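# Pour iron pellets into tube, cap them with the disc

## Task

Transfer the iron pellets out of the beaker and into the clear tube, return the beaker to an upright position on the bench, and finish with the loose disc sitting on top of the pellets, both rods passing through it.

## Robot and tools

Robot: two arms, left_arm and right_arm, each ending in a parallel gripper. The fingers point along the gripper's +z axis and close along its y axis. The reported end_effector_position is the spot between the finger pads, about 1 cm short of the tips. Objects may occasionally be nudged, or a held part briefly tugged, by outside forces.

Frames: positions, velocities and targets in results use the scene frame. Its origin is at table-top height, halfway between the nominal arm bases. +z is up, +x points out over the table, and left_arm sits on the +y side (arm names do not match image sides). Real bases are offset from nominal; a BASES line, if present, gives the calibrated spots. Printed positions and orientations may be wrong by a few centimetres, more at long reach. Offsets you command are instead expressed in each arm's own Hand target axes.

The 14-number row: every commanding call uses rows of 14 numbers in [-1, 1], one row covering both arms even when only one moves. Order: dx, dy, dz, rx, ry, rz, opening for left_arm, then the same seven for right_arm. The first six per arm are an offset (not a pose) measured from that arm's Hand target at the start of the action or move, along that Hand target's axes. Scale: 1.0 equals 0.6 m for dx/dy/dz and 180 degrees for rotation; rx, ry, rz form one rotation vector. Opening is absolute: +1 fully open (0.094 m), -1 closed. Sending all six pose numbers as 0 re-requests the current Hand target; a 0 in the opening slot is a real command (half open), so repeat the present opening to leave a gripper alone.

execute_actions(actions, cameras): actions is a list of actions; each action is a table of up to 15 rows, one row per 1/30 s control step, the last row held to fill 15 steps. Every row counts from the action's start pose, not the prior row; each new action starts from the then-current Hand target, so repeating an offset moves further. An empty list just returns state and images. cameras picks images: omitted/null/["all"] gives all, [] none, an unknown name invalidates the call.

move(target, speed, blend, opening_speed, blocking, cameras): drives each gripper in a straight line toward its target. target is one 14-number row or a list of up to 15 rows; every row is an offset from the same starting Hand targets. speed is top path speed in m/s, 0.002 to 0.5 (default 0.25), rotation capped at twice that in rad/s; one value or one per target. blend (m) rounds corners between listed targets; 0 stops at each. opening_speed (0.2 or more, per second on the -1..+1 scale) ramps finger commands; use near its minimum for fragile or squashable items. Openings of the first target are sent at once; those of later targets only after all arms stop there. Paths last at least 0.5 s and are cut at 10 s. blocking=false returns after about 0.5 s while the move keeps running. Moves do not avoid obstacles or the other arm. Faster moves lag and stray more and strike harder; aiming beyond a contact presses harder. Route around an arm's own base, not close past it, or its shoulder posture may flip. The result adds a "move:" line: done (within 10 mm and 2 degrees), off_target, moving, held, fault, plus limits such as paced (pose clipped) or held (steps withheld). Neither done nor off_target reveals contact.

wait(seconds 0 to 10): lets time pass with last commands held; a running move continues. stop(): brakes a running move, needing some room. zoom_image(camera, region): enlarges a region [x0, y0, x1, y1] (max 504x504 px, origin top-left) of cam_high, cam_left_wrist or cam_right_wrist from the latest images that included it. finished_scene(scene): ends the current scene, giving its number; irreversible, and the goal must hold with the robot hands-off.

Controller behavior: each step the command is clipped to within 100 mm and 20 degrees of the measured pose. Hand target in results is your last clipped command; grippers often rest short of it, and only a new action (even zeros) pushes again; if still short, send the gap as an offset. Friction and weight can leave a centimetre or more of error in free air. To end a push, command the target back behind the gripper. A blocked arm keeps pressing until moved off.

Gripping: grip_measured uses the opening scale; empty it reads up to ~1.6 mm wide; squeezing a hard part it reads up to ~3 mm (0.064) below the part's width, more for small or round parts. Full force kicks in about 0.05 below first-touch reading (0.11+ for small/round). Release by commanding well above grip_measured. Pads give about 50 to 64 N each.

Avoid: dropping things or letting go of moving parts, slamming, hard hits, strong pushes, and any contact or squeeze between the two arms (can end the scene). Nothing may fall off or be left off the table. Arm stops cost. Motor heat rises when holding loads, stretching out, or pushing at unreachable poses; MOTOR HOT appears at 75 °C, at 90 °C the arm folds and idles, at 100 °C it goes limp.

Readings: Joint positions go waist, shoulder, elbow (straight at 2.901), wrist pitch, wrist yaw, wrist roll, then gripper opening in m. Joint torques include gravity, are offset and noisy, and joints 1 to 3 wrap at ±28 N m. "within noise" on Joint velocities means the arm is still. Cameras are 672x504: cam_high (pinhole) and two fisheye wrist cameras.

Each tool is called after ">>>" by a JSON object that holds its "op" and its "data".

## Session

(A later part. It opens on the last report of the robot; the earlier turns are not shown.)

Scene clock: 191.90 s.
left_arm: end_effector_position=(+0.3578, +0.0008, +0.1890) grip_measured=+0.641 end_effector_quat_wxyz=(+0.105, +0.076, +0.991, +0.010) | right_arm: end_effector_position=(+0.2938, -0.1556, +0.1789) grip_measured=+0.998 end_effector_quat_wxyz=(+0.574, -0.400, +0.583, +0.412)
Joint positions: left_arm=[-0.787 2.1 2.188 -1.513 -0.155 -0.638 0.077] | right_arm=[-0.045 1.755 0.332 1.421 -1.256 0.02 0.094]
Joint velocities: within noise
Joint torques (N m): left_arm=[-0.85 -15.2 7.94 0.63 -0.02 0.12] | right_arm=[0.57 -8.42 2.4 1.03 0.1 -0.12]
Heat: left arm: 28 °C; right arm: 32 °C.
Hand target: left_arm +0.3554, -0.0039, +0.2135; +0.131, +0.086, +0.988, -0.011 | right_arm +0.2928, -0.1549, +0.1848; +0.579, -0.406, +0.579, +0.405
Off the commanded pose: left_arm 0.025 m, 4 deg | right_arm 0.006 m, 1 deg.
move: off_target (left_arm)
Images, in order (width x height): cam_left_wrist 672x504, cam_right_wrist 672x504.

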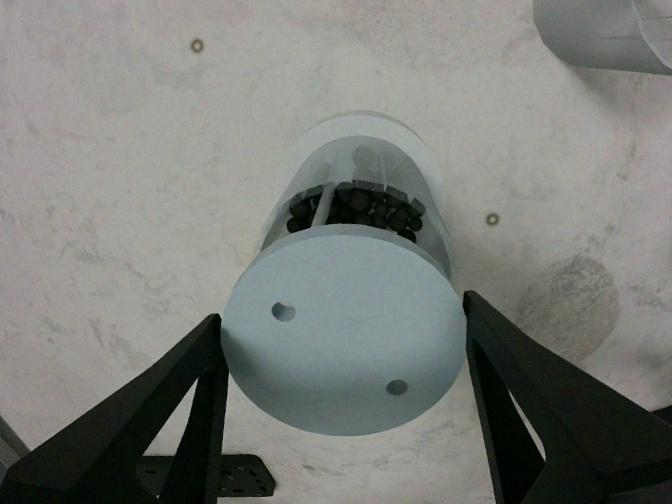

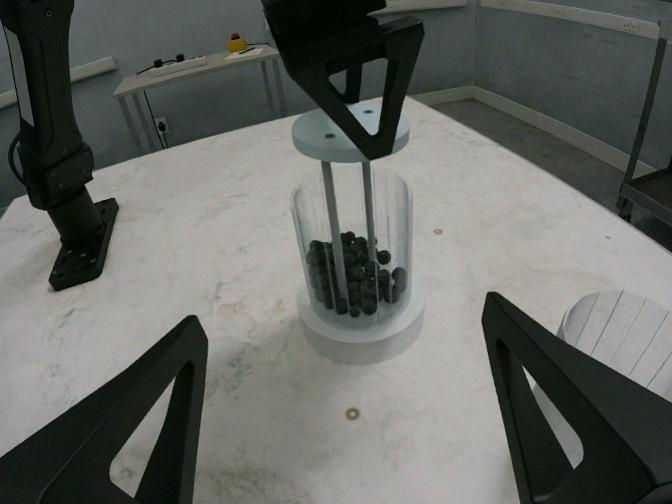

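>>> {"op": "move", "data": {"target": [0.0081, -0.0033, -0.0022, 0.0021, 0, 0.0081, 0.45, 0, 0, 0, 0, 0, 0, 1.0], "speed": 0.05, "cameras": ["cam_left_wrist", "cam_right_wrist"]}}

>>> {"op": "zoom_image", "data": {"camera": "cam_right_wrist", "region": [300, 100, 400, 220]}}

>>> {"op": "zoom_image", "data": {"camera": "cam_left_wrist", "region": [260, 165, 360, 325]}}

Scene clock: 195.97 s.
left_arm: end_effector_position=(+0.3525, -0.0049, +0.1890) grip_measured=+0.641 end_effector_quat_wxyz=(+0.104, +0.092, +0.990, +0.009) | right_arm: end_effector_position=(+0.2938, -0.1556, +0.1789) grip_measured=+0.998 end_effector_quat_wxyz=(+0.574, -0.400, +0.583, +0.412)
Joint positions: left_arm=[-0.804 2.1 2.188 -1.513 -0.152 -0.625 0.077] | right_arm=[-0.045 1.755 0.332 1.421 -1.256 0.02 0.094]
Joint velocities: within noise
Joint torques (N m): left_arm=[-0.9 -16.79 5.39 0.79 -0.03 0.06] | right_arm=[0.53 -8.47 2.36 1.03 0.07 -0.11]
Heat: left arm: 28 °C; right arm: 31 °C.
Hand target: left_arm +0.3501, -0.0050, +0.2136; +0.130, +0.099, +0.986, -0.013 | right_arm +0.2928, -0.1549, +0.1848; +0.579, -0.406, +0.579, +0.405
Off the commanded pose: left_arm 0.025 m, 4 deg | right_arm 0.006 m, 1 deg.
move: off_target (left_arm)
Images, in order (width x height): cam_left_wrist 672x504, cam_right_wrist 672x504.

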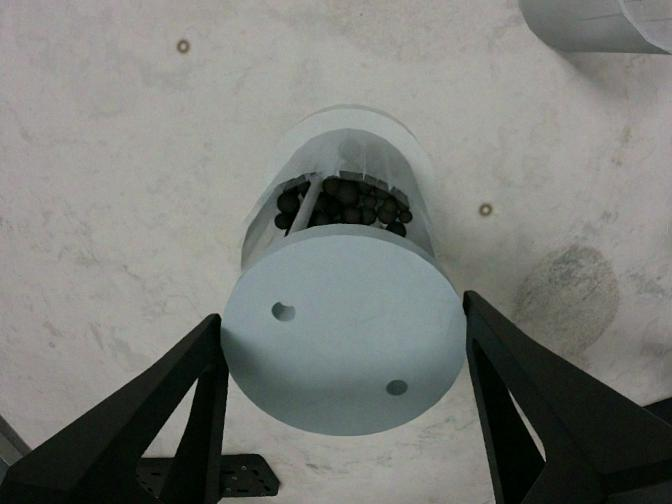

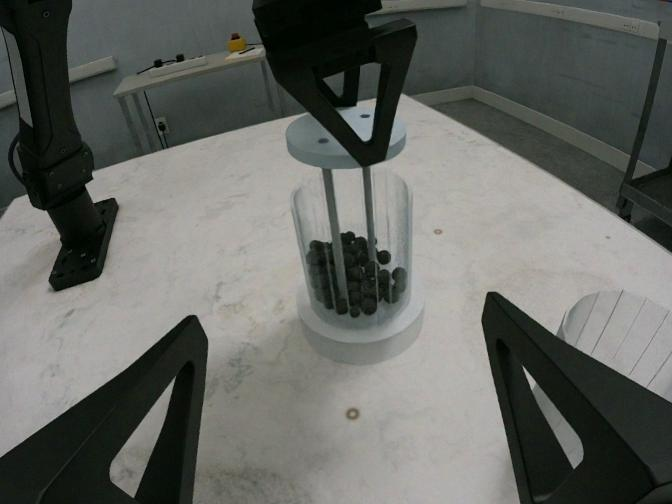

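Scaled by 4.200 from the camera's 672x504 image, which has a finer 960x720 frame.

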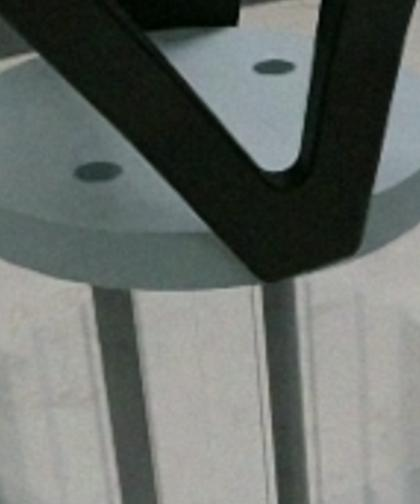

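Scaled by 3.150 from the camera's 672x504 image, which has a finer 960x720 frame.

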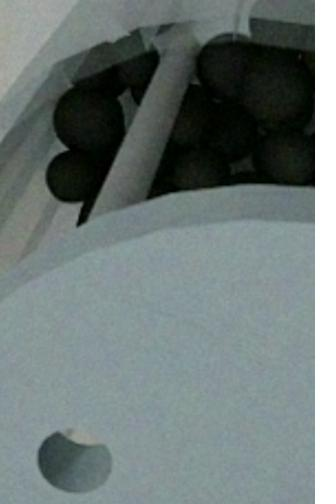

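>>> {"op": "execute_actions", "data": {"actions": []}}

Scene clock: 198.33 s.
left_arm: end_effector_position=(+0.3525, -0.0049, +0.1890) grip_measured=+0.641 end_effector_quat_wxyz=(+0.104, +0.093, +0.990, +0.009) | right_arm: end_effector_position=(+0.2938, -0.1556, +0.1789) grip_measured=+0.998 end_effector_quat_wxyz=(+0.574, -0.400, +0.583, +0.412)
Joint positions: left_arm=[-0.804 2.1 2.188 -1.513 -0.152 -0.623 0.077] | right_arm=[-0.045 1.755 0.332 1.421 -1.256 0.02 0.094]
Joint velocities: within noise
Joint torques (N m): left_arm=[-0.83 -16.68 5.59 0.77 -0.08 0.14] | right_arm=[0.54 -8.46 2.44 1.03 0.07 -0.1]
Heat: left arm: 28 °C; right arm: 31 °C.
Hand target: left_arm +0.3501, -0.0050, +0.2136; +0.130, +0.099, +0.986, -0.013 | right_arm +0.2928, -0.1549, +0.1848; +0.579, -0.406, +0.579, +0.405
Tool commands: left_gripper/opening=+0.45 right_gripper/opening=+1.0
Off the commanded pose: left_arm 0.025 m, 4 deg | right_arm 0.006 m, 1 deg.

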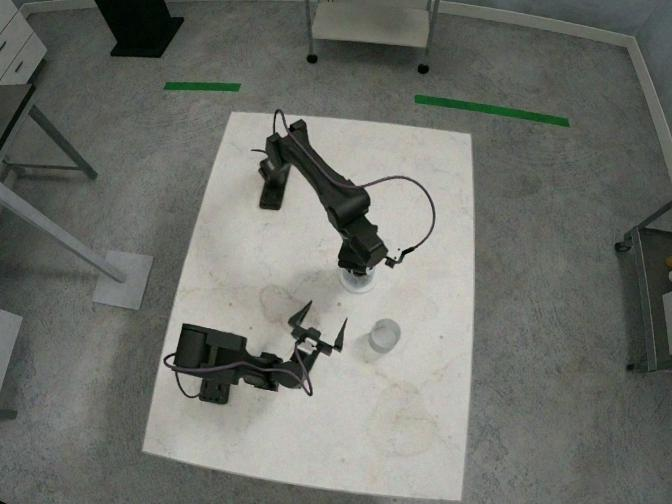

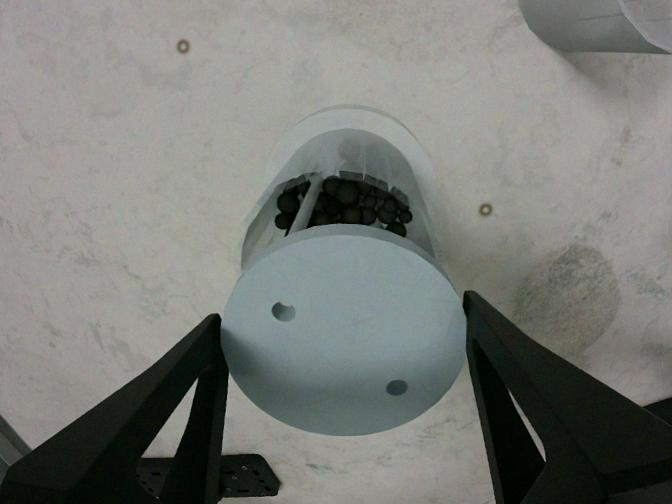

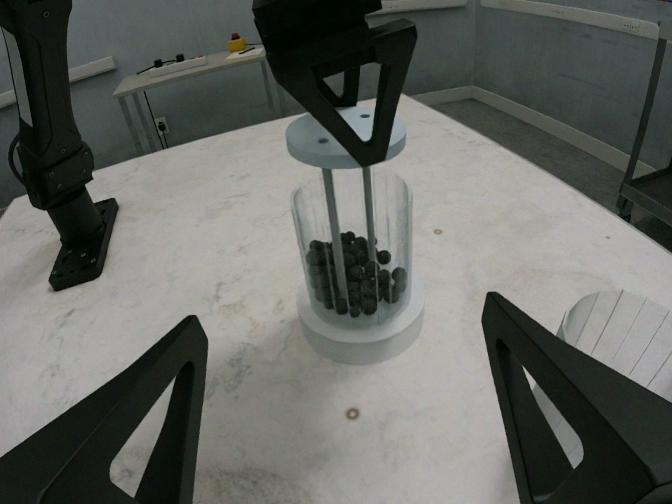

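>>> {"op": "zoom_image", "data": {"camera": "cam_left_wrist", "region": [260, 165, 360, 325]}}

>>> {"op": "zoom_image", "data": {"camera": "cam_right_wrist", "region": [300, 100, 400, 220]}}

Scaled by 3.150 from the camera's 672x504 image, which has a finer 960x720 frame.

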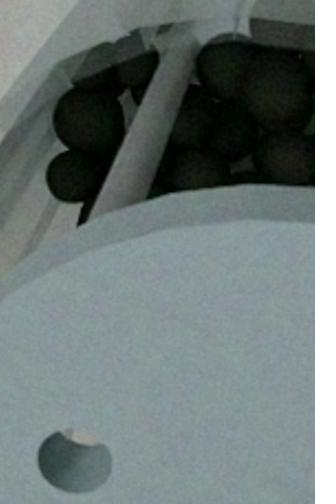

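Scaled by 4.200 from the camera's 672x504 image, which has a finer 960x720 frame.

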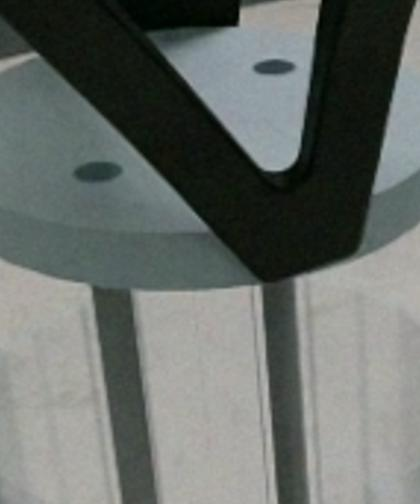

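>>> {"op": "zoom_image", "data": {"camera": "cam_left_wrist", "region": [275, 165, 335, 240]}}

>>> {"op": "zoom_image", "data": {"camera": "cam_left_wrist", "region": [260, 285, 310, 335]}}

Scaled by 6.720 from the camera's 672x504 image, which has a finer 960x720 frame.

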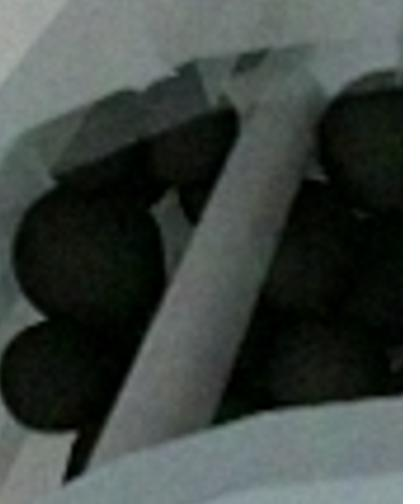

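Scaled by 10.080 from the camera's 672x504 image, which has a finer 960x720 frame.

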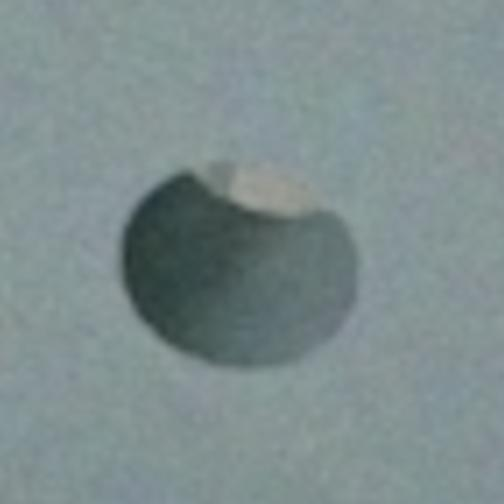

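>>> {"op": "move", "data": {"target": [-0.00286, 0.01203, 0.00077, -0.00086, 0, -0.00321, 0.45, 0, 0, 0, 0, 0, 0, 1.0], "speed": 0.05, "cameras": ["cam_left_wrist", "cam_right_wrist"]}}

>>> {"op": "zoom_image", "data": {"camera": "cam_left_wrist", "region": [275, 165, 335, 240]}}

>>> {"op": "zoom_image", "data": {"camera": "cam_left_wrist", "region": [260, 285, 310, 335]}}

>>> {"op": "zoom_image", "data": {"camera": "cam_right_wrist", "region": [300, 100, 400, 220]}}

Scene clock: 204.83 s.
left_arm: end_effector_position=(+0.3499, -0.0025, +0.1909) grip_measured=+0.641 end_effector_quat_wxyz=(+0.104, +0.095, +0.990, +0.009) | right_arm: end_effector_position=(+0.2938, -0.1556, +0.1789) grip_measured=+0.998 end_effector_quat_wxyz=(+0.574, -0.400, +0.583, +0.412)
Joint positions: left_arm=[-0.804 2.085 2.172 -1.513 -0.15 -0.619 0.077] | right_arm=[-0.045 1.755 0.332 1.421 -1.256 0.02 0.094]
Joint velocities: within noise
Joint torques (N m): left_arm=[0.64 -16.35 5.44 0.88 0.01 0.1] | right_arm=[0.46 -8.5 2.52 1 0.05 -0.13]
Heat: left arm: 29 °C; right arm: 31 °C.
Hand target: left_arm +0.3533, +0.0017, +0.2136; +0.131, +0.094, +0.987, -0.012 | right_arm +0.2928, -0.1549, +0.1848; +0.579, -0.406, +0.579, +0.405
Off the commanded pose: left_arm 0.023 m, 4 deg | right_arm 0.006 m, 1 deg.
move: off_target (left_arm)
Images, in order (width x height): cam_left_wrist 672x504, cam_right_wrist 672x504.

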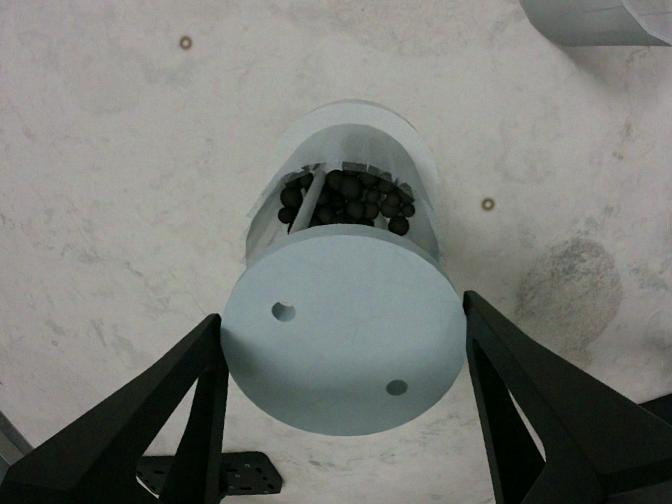

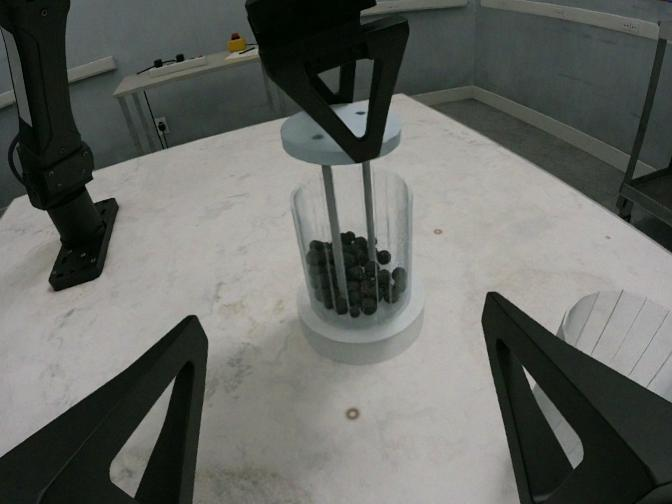

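Scaled by 6.720 from the camera's 672x504 image, which has a finer 960x720 frame.

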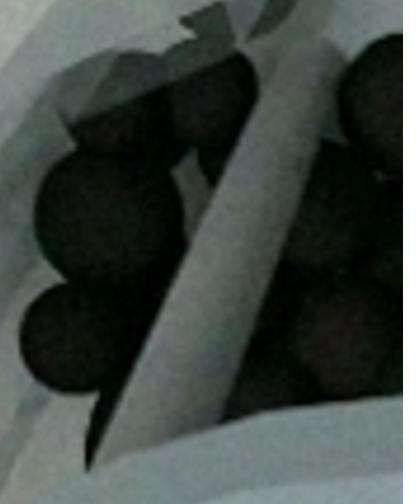

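Scaled by 10.080 from the camera's 672x504 image, which has a finer 960x720 frame.

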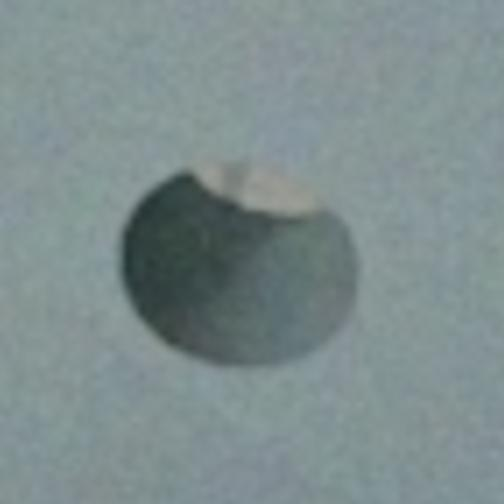

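Scaled by 4.200 from the camera's 672x504 image, which has a finer 960x720 frame.

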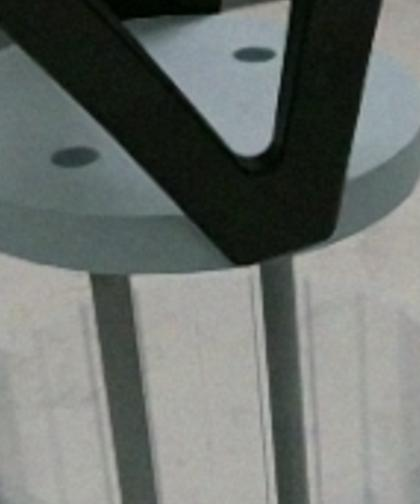

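>>> {"op": "move", "data": {"target": [-0.00498, 0.00761, 0.00135, -0.00116, 0, -0.00429, 0.45, 0, 0, 0, 0, 0, 0, 1.0], "speed": 0.05, "cameras": ["cam_left_wrist", "cam_right_wrist"]}}

>>> {"op": "zoom_image", "data": {"camera": "cam_left_wrist", "region": [275, 165, 335, 240]}}

>>> {"op": "zoom_image", "data": {"camera": "cam_left_wrist", "region": [260, 285, 310, 335]}}

>>> {"op": "zoom_image", "data": {"camera": "cam_right_wrist", "region": [300, 100, 400, 220]}}

Scene clock: 207.43 s.
left_arm: end_effector_position=(+0.3561, +0.0042, +0.1909) grip_measured=+0.641 end_effector_quat_wxyz=(+0.104, +0.084, +0.991, +0.010) | right_arm: end_effector_position=(+0.2938, -0.1556, +0.1789) grip_measured=+0.998 end_effector_quat_wxyz=(+0.574, -0.400, +0.583, +0.412)
Joint positions: left_arm=[-0.782 2.085 2.172 -1.513 -0.15 -0.619 0.077] | right_arm=[-0.045 1.755 0.332 1.421 -1.256 0.02 0.094]
Joint velocities: within noise
Joint torques (N m): left_arm=[0.69 -16.49 5.3 0.84 -0.02 0.11] | right_arm=[0.55 -8.47 2.4 1.02 0.05 -0.12]
Heat: left arm: 29 °C; right arm: 31 °C.
Hand target: left_arm +0.3572, +0.0056, +0.2136; +0.131, +0.087, +0.988, -0.011 | right_arm +0.2928, -0.1549, +0.1848; +0.579, -0.406, +0.579, +0.405
Off the commanded pose: left_arm 0.023 m, 4 deg | right_arm 0.006 m, 1 deg.
move: off_target (left_arm)
Images, in order (width x height): cam_left_wrist 672x504, cam_right_wrist 672x504.

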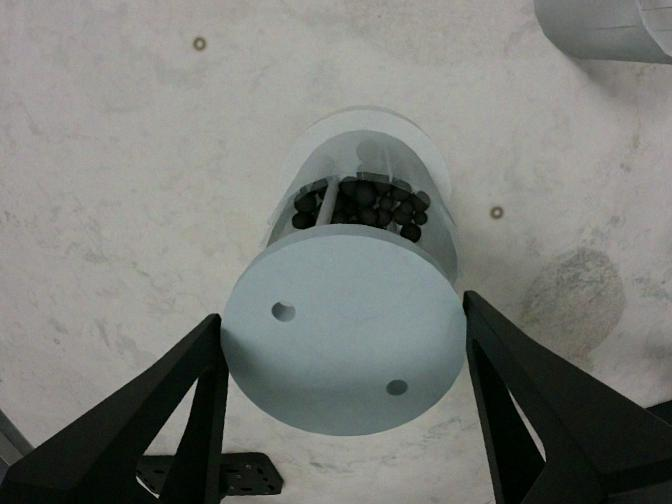

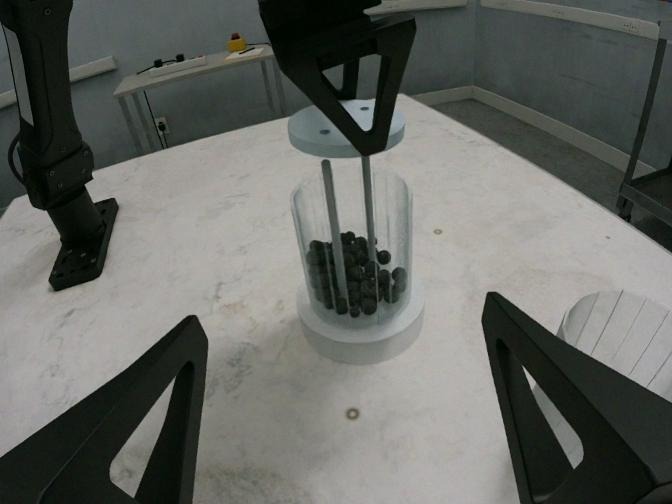

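Scaled by 6.720 from the camera's 672x504 image, which has a finer 960x720 frame.

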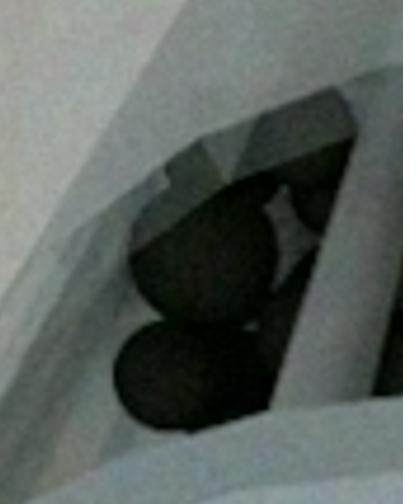

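Scaled by 10.080 from the camera's 672x504 image, which has a finer 960x720 frame.

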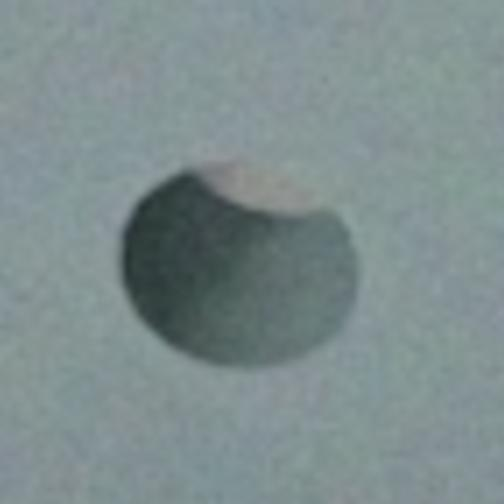

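Scaled by 4.200 from the camera's 672x504 image, which has a finer 960x720 frame.

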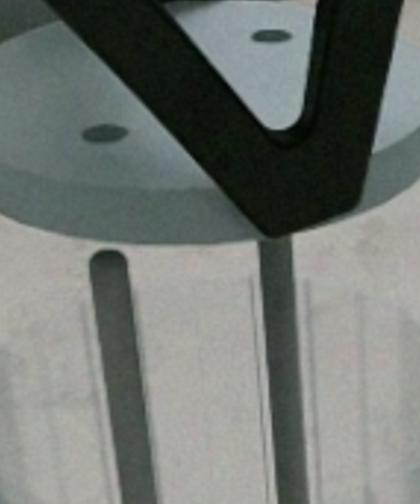

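>>> {"op": "zoom_image", "data": {"camera": "cam_left_wrist", "region": [295, 165, 355, 240]}}

Scaled by 6.720 from the camera's 672x504 image, which has a finer 960x720 frame.

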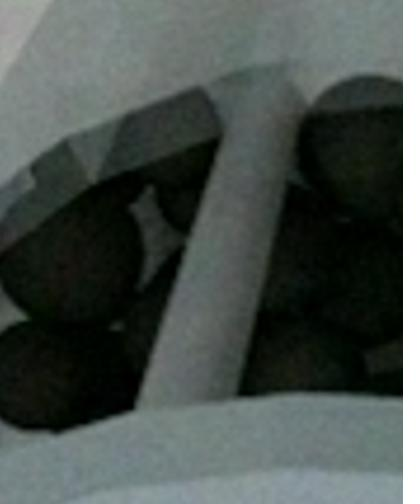

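>>> {"op": "move", "data": {"target": [0.00654, -0.01153, -0.00178, 0, 0, 0, 0.45, 0, 0, 0, 0, 0, 0, 1.0], "speed": 0.1, "cameras": ["cam_left_wrist", "cam_right_wrist"]}}

>>> {"op": "zoom_image", "data": {"camera": "cam_left_wrist", "region": [285, 165, 345, 240]}}

>>> {"op": "zoom_image", "data": {"camera": "cam_left_wrist", "region": [260, 285, 310, 335]}}

>>> {"op": "zoom_image", "data": {"camera": "cam_right_wrist", "region": [300, 100, 400, 220]}}

Scene clock: 213.13 s.
left_arm: end_effector_position=(+0.3526, +0.0003, +0.1909) grip_measured=+0.641 end_effector_quat_wxyz=(+0.104, +0.090, +0.990, +0.009) | right_arm: end_effector_position=(+0.2938, -0.1556, +0.1789) grip_measured=+0.998 end_effector_quat_wxyz=(+0.574, -0.400, +0.583, +0.412)
Joint positions: left_arm=[-0.795 2.085 2.172 -1.513 -0.15 -0.619 0.077] | right_arm=[-0.045 1.755 0.332 1.421 -1.256 0.02 0.094]
Joint velocities: within noise
Joint torques (N m): left_arm=[-0.65 -15.9 6.09 0.74 -0.12 -0.11] | right_arm=[0.58 -8.51 2.43 1 0.08 -0.11]
Heat: left arm: 29 °C; right arm: 31 °C.
Hand target: left_arm +0.3520, -0.0005, +0.2136; +0.131, +0.087, +0.988, -0.011 | right_arm +0.2928, -0.1549, +0.1848; +0.579, -0.406, +0.579, +0.405
Off the commanded pose: left_arm 0.023 m, 4 deg | right_arm 0.006 m, 1 deg.
move: off_target (left_arm)
Images, in order (width x height): cam_left_wrist 672x504, cam_right_wrist 672x504.

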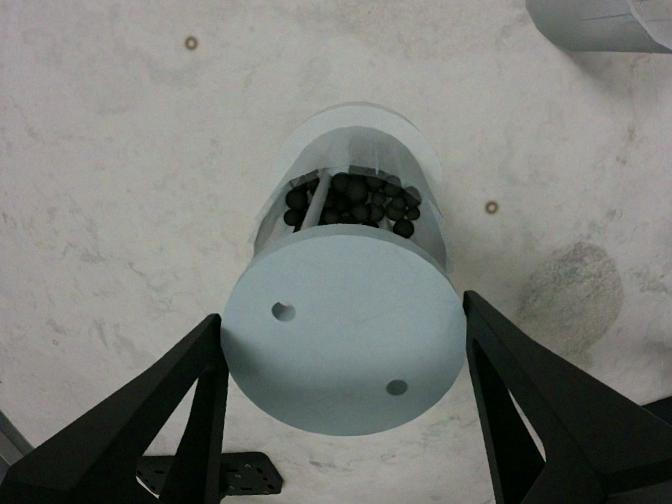

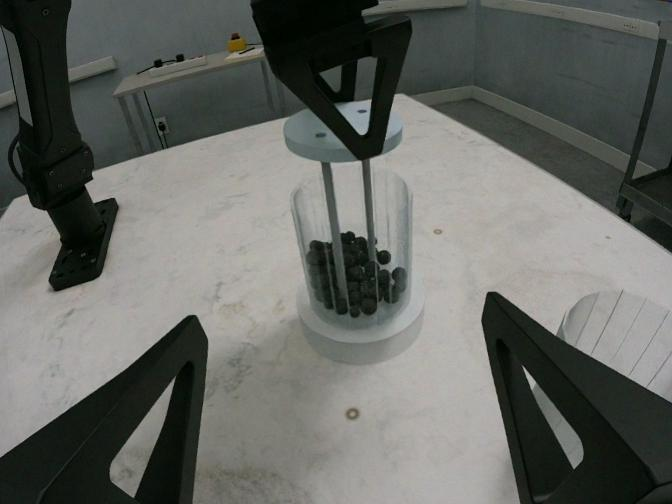

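Scaled by 6.720 from the camera's 672x504 image, which has a finer 960x720 frame.

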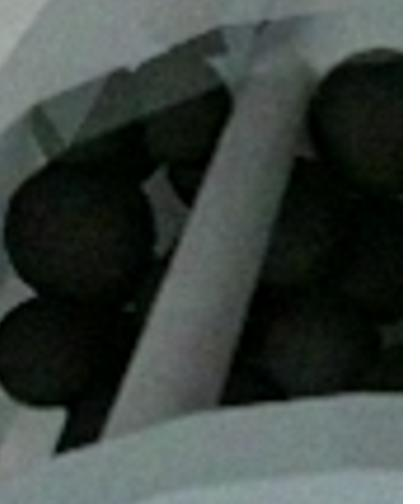

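Scaled by 10.080 from the camera's 672x504 image, which has a finer 960x720 frame.

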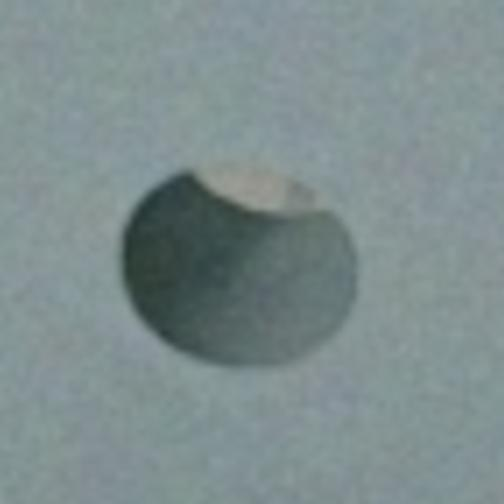

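Scaled by 4.200 from the camera's 672x504 image, which has a finer 960x720 frame.

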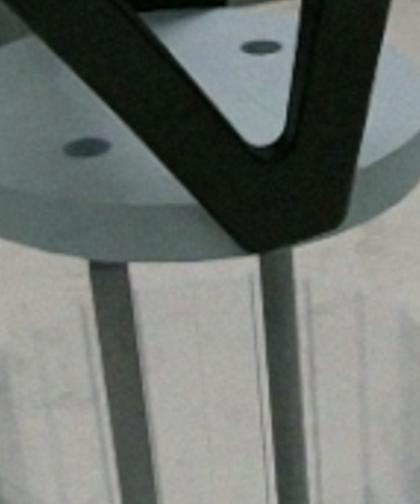

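>>> {"op": "move", "data": {"target": [[0.00923, -0.01366, -0.0025, 0.00725, 0, 0.02687, 0.45, 0, 0, 0, 0, 0, 0, 1.0], [-0.00328, 0.00568, 0.00089, -0.00362, 0, -0.01344, 0.45, 0, 0, 0, 0, 0, 0, 1.0]], "speed": 0.05, "cameras": ["cam_left_wrist", "cam_right_wrist"]}}

>>> {"op": "zoom_image", "data": {"camera": "cam_left_wrist", "region": [285, 165, 345, 240]}}

>>> {"op": "zoom_image", "data": {"camera": "cam_left_wrist", "region": [260, 285, 310, 335]}}

>>> {"op": "zoom_image", "data": {"camera": "cam_right_wrist", "region": [300, 100, 400, 220]}}

Scene clock: 219.83 s.
left_arm: end_effector_position=(+0.3496, +0.0000, +0.1907) grip_measured=+0.641 end_effector_quat_wxyz=(+0.101, +0.079, +0.992, +0.006) | right_arm: end_effector_position=(+0.2938, -0.1556, +0.1789) grip_measured=+0.998 end_effector_quat_wxyz=(+0.574, -0.400, +0.583, +0.412)
Joint positions: left_arm=[-0.798 2.079 2.163 -1.513 -0.144 -0.645 0.077] | right_arm=[-0.045 1.755 0.332 1.421 -1.256 0.02 0.094]
Joint velocities: within noise
Joint torques (N m): left_arm=[0.58 -14.63 7.6 0.68 -0.25 -0.08] | right_arm=[0.61 -8.46 2.47 1.01 0.06 -0.07]
Heat: left arm: 29 °C; right arm: 31 °C.
Hand target: left_arm +0.3546, +0.0025, +0.2136; +0.131, +0.066, +0.989, -0.008 | right_arm +0.2928, -0.1549, +0.1848; +0.579, -0.406, +0.579, +0.405
Off the commanded pose: left_arm 0.024 m, 4 deg | right_arm 0.006 m, 1 deg.
move: off_target (left_arm)
Images, in order (width x height): cam_left_wrist 672x504, cam_right_wrist 672x504.

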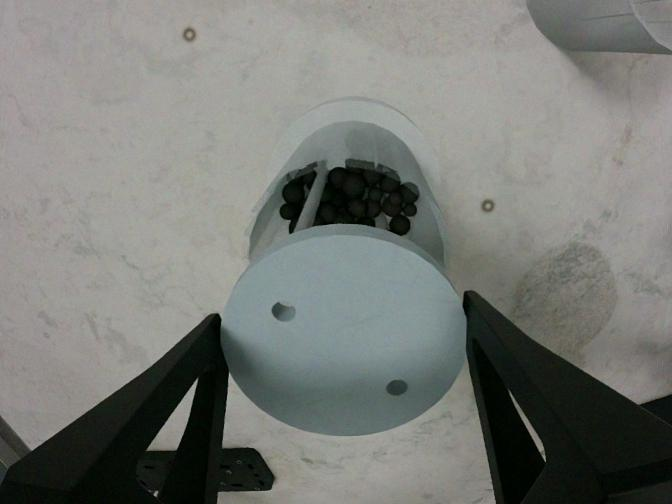

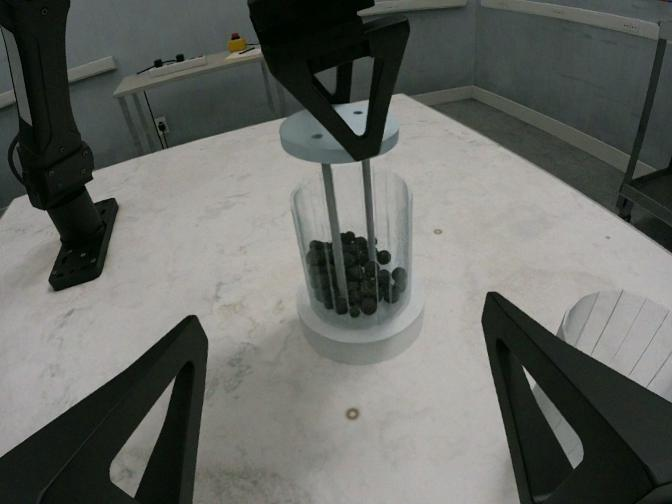

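Scaled by 6.720 from the camera's 672x504 image, which has a finer 960x720 frame.

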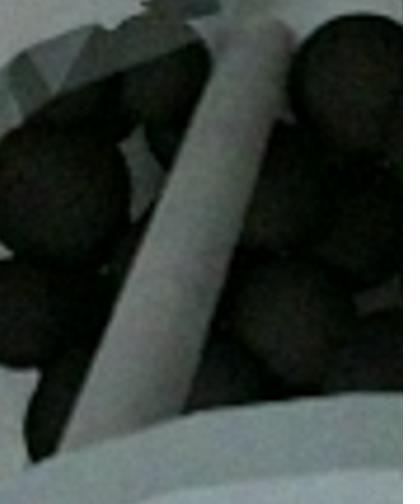

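Scaled by 10.080 from the camera's 672x504 image, which has a finer 960x720 frame.

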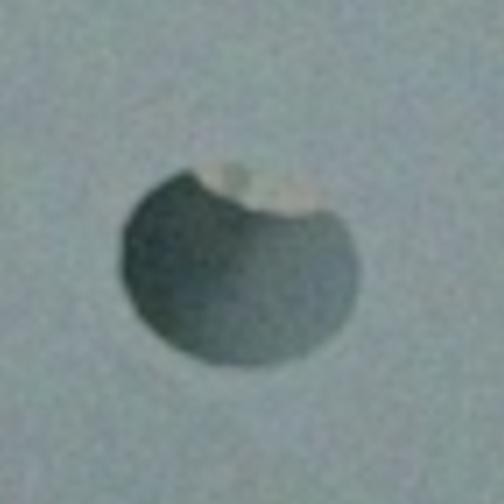

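Scaled by 4.200 from the camera's 672x504 image, which has a finer 960x720 frame.

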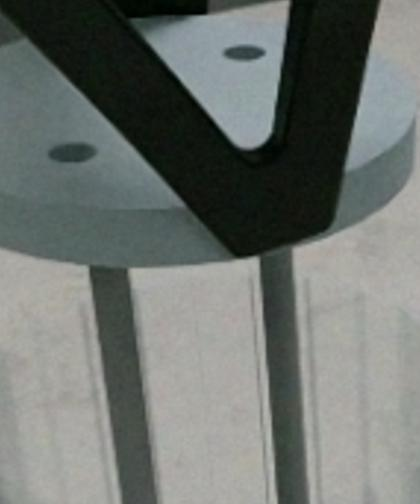

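>>> {"op": "move", "data": {"target": [-0.00556, 0.00316, 0.0015, -0.00072, 0, -0.00268, 0.45, 0, 0, 0, 0, 0, 0, 1.0], "speed": 0.05, "cameras": ["cam_left_wrist", "cam_right_wrist"]}}

>>> {"op": "zoom_image", "data": {"camera": "cam_left_wrist", "region": [285, 165, 345, 240]}}

>>> {"op": "zoom_image", "data": {"camera": "cam_right_wrist", "region": [300, 100, 400, 220]}}

Scene clock: 222.27 s.
left_arm: end_effector_position=(+0.3508, -0.0013, +0.1937) grip_measured=+0.641 end_effector_quat_wxyz=(+0.105, +0.079, +0.991, +0.003) | right_arm: end_effector_position=(+0.2938, -0.1556, +0.1789) grip_measured=+0.998 end_effector_quat_wxyz=(+0.574, -0.400, +0.583, +0.412)
Joint positions: left_arm=[-0.798 2.079 2.174 -1.513 -0.144 -0.645 0.077] | right_arm=[-0.045 1.755 0.332 1.421 -1.256 0.02 0.094]
Joint velocities: within noise
Joint torques (N m): left_arm=[0.77 -13.68 7.86 0.66 -0.27 -0.17] | right_arm=[0.42 -8.44 2.45 0.99 0.07 -0.08]
Heat: left arm: 29 °C; right arm: 31 °C.
Hand target: left_arm +0.3583, +0.0039, +0.2136; +0.131, +0.061, +0.989, -0.008 | right_arm +0.2928, -0.1549, +0.1848; +0.579, -0.406, +0.579, +0.405
Off the commanded pose: left_arm 0.022 m, 4 deg | right_arm 0.006 m, 1 deg.
move: off_target (left_arm)
Images, in order (width x height): cam_left_wrist 672x504, cam_right_wrist 672x504.

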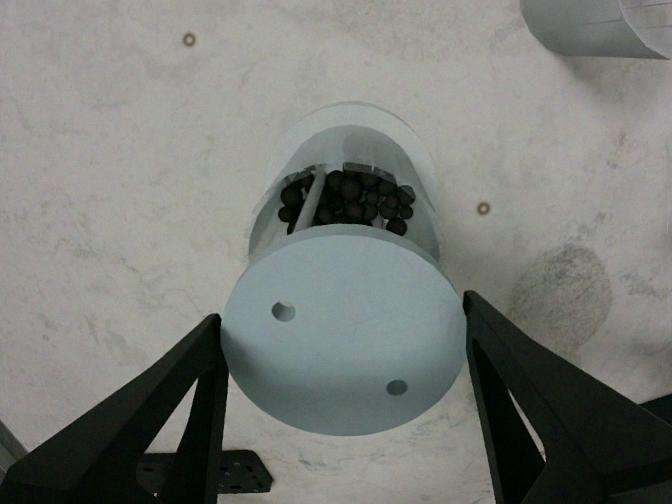

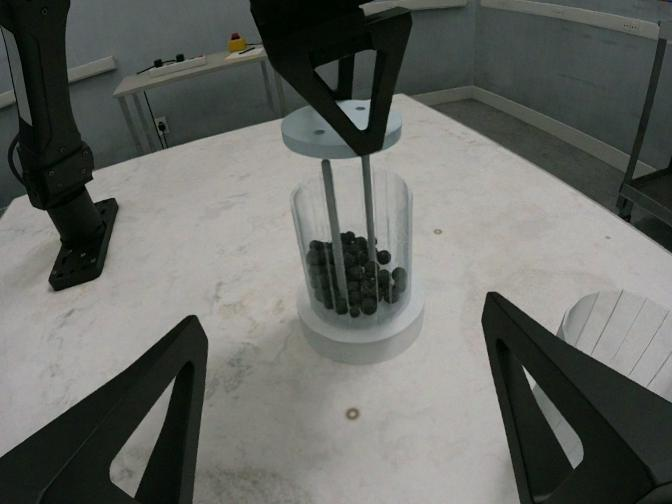

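Scaled by 6.720 from the camera's 672x504 image, which has a finer 960x720 frame.

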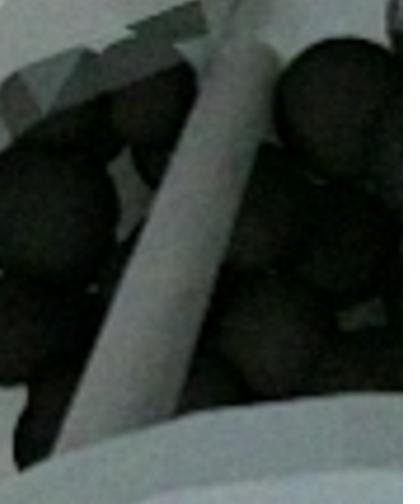

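Scaled by 4.200 from the camera's 672x504 image, which has a finer 960x720 frame.

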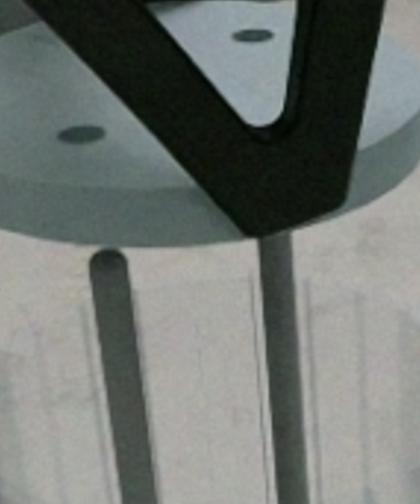

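>>> {"op": "execute_actions", "data": {"actions": [[[-0.00495, 0.00658, 0.00134, 0, 0, 0, 0.45, 0, 0, 0, 0, 0, 0, 1.0], [-0.00495, 0.00658, 0.00134, 0, 0, 0, 0.45, 0, 0, 0, 0, 0, 0, 1.0], [-0.00495, 0.00658, 0.00134, 0, 0, 0, 0.45, 0, 0, 0, 0, 0, 0, 1.0], [-0.00495, 0.00658, 0.00134, 0, 0, 0, 0.45, 0, 0, 0, 0, 0, 0, 1.0], [-0.00084, 0.00112, 0.00023, 0, 0, 0, 0.45, 0, 0, 0, 0, 0, 0, 1.0]]], "cameras": ["cam_left_wrist", "cam_right_wrist"]}}

>>> {"op": "zoom_image", "data": {"camera": "cam_left_wrist", "region": [285, 165, 345, 240]}}

>>> {"op": "zoom_image", "data": {"camera": "cam_right_wrist", "region": [300, 100, 400, 220]}}

Scene clock: 225.23 s.
left_arm: end_effector_position=(+0.3547, +0.0029, +0.1937) grip_measured=+0.641 end_effector_quat_wxyz=(+0.106, +0.073, +0.992, +0.004) | right_arm: end_effector_position=(+0.2938, -0.1556, +0.1789) grip_measured=+0.998 end_effector_quat_wxyz=(+0.574, -0.400, +0.583, +0.412)
Joint positions: left_arm=[-0.786 2.079 2.174 -1.513 -0.147 -0.645 0.077] | right_arm=[-0.045 1.755 0.332 1.421 -1.256 0.02 0.094]
Joint velocities: within noise
Joint torques (N m): left_arm=[0.06 -13.39 8.01 0.66 -0.19 -0.11] | right_arm=[0.47 -8.46 2.47 1.01 0.07 -0.1]
Heat: left arm: 29 °C; right arm: 31 °C.
Hand target: left_arm +0.3589, +0.0045, +0.2136; +0.131, +0.061, +0.989, -0.008 | right_arm +0.2928, -0.1549, +0.1848; +0.579, -0.406, +0.579, +0.405
Off the commanded pose: left_arm 0.020 m, 3 deg | right_arm 0.006 m, 1 deg.
Images, in order (width x height): cam_left_wrist 672x504, cam_right_wrist 672x504.

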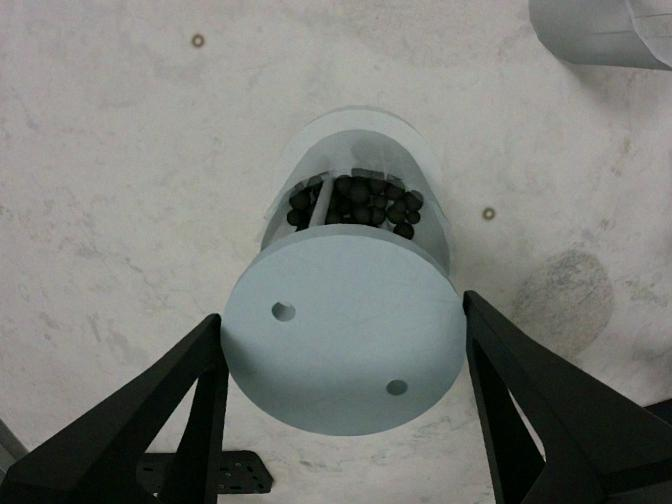

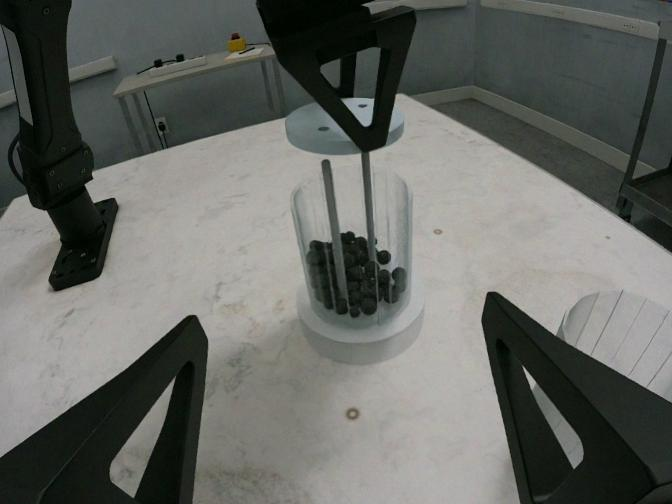

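Scaled by 6.720 from the camera's 672x504 image, which has a finer 960x720 frame.

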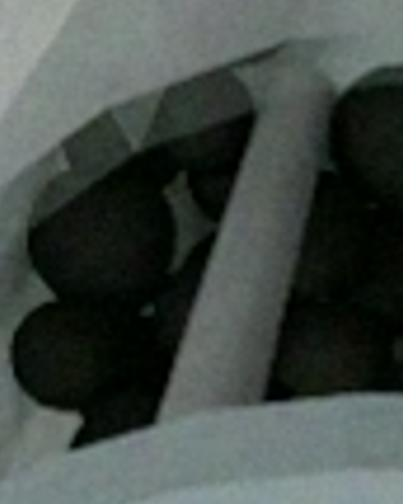

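Scaled by 4.200 from the camera's 672x504 image, which has a finer 960x720 frame.

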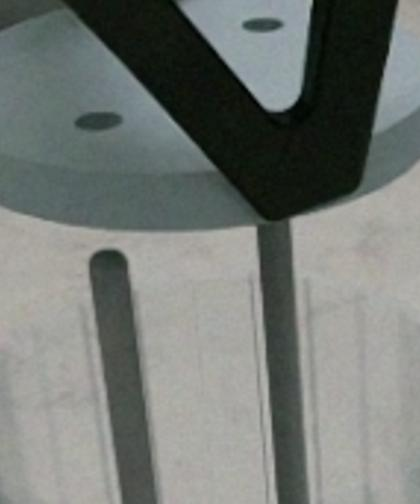

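>>> {"op": "execute_actions", "data": {"actions": [[[0.0099, -0.01316, -0.00268, 0, 0, 0, 0.45, 0, 0, 0, 0, 0, 0, 1.0], [0.0099, -0.01316, -0.00268, 0, 0, 0, 0.45, 0, 0, 0, 0, 0, 0, 1.0], [0.0099, -0.01316, -0.00268, 0, 0, 0, 0.45, 0, 0, 0, 0, 0, 0, 1.0], [0.0099, -0.01316, -0.00268, 0, 0, 0, 0.45, 0, 0, 0, 0, 0, 0, 1.0], [0.00283, -0.00376, -0.00077, 0, 0, 0, 0.45, 0, 0, 0, 0, 0, 0, 1.0]]], "cameras": ["cam_left_wrist", "cam_right_wrist"]}}

>>> {"op": "zoom_image", "data": {"camera": "cam_left_wrist", "region": [285, 165, 345, 240]}}

>>> {"op": "zoom_image", "data": {"camera": "cam_right_wrist", "region": [300, 100, 400, 220]}}

Scene clock: 228.07 s.
left_arm: end_effector_position=(+0.3531, +0.0012, +0.1938) grip_measured=+0.641 end_effector_quat_wxyz=(+0.106, +0.070, +0.992, +0.004) | right_arm: end_effector_position=(+0.2938, -0.1556, +0.1789) grip_measured=+0.998 end_effector_quat_wxyz=(+0.574, -0.400, +0.583, +0.412)
Joint positions: left_arm=[-0.792 2.079 2.174 -1.513 -0.149 -0.657 0.077] | right_arm=[-0.045 1.755 0.332 1.421 -1.256 0.02 0.094]
Joint velocities: within noise
Joint torques (N m): left_arm=[0.51 -13.6 8.02 0.65 -0.14 -0.04] | right_arm=[0.5 -8.34 2.4 1 0.09 -0.11]
Heat: left arm: 28 °C; right arm: 31 °C.
Hand target: left_arm +0.3568, +0.0025, +0.2136; +0.131, +0.061, +0.989, -0.008 | right_arm +0.2928, -0.1549, +0.1848; +0.579, -0.406, +0.579, +0.405
Off the commanded pose: left_arm 0.020 m, 3 deg | right_arm 0.006 m, 1 deg.
Images, in order (width x height): cam_left_wrist 672x504, cam_right_wrist 672x504.

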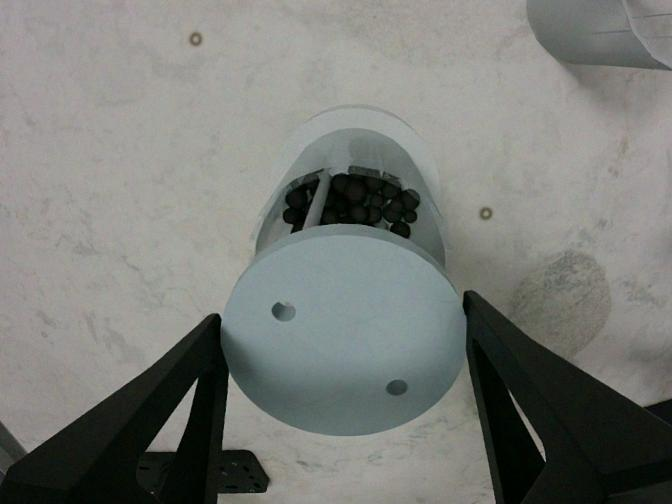

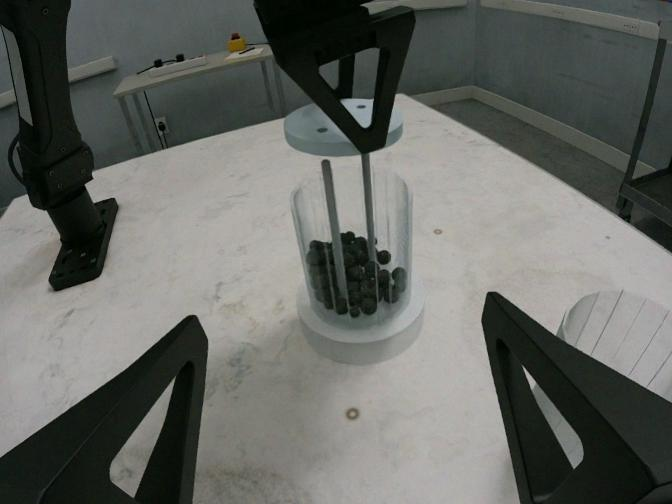

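Scaled by 6.720 from the camera's 672x504 image, which has a finer 960x720 frame.

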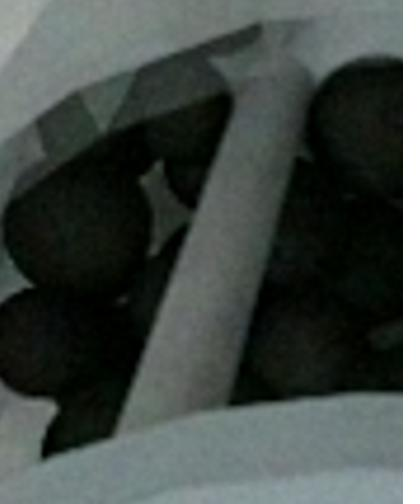

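Scaled by 4.200 from the camera's 672x504 image, which has a finer 960x720 frame.

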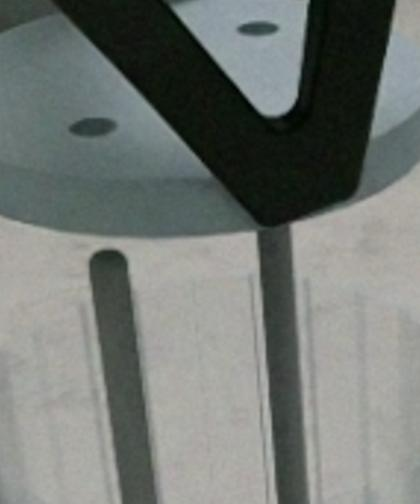

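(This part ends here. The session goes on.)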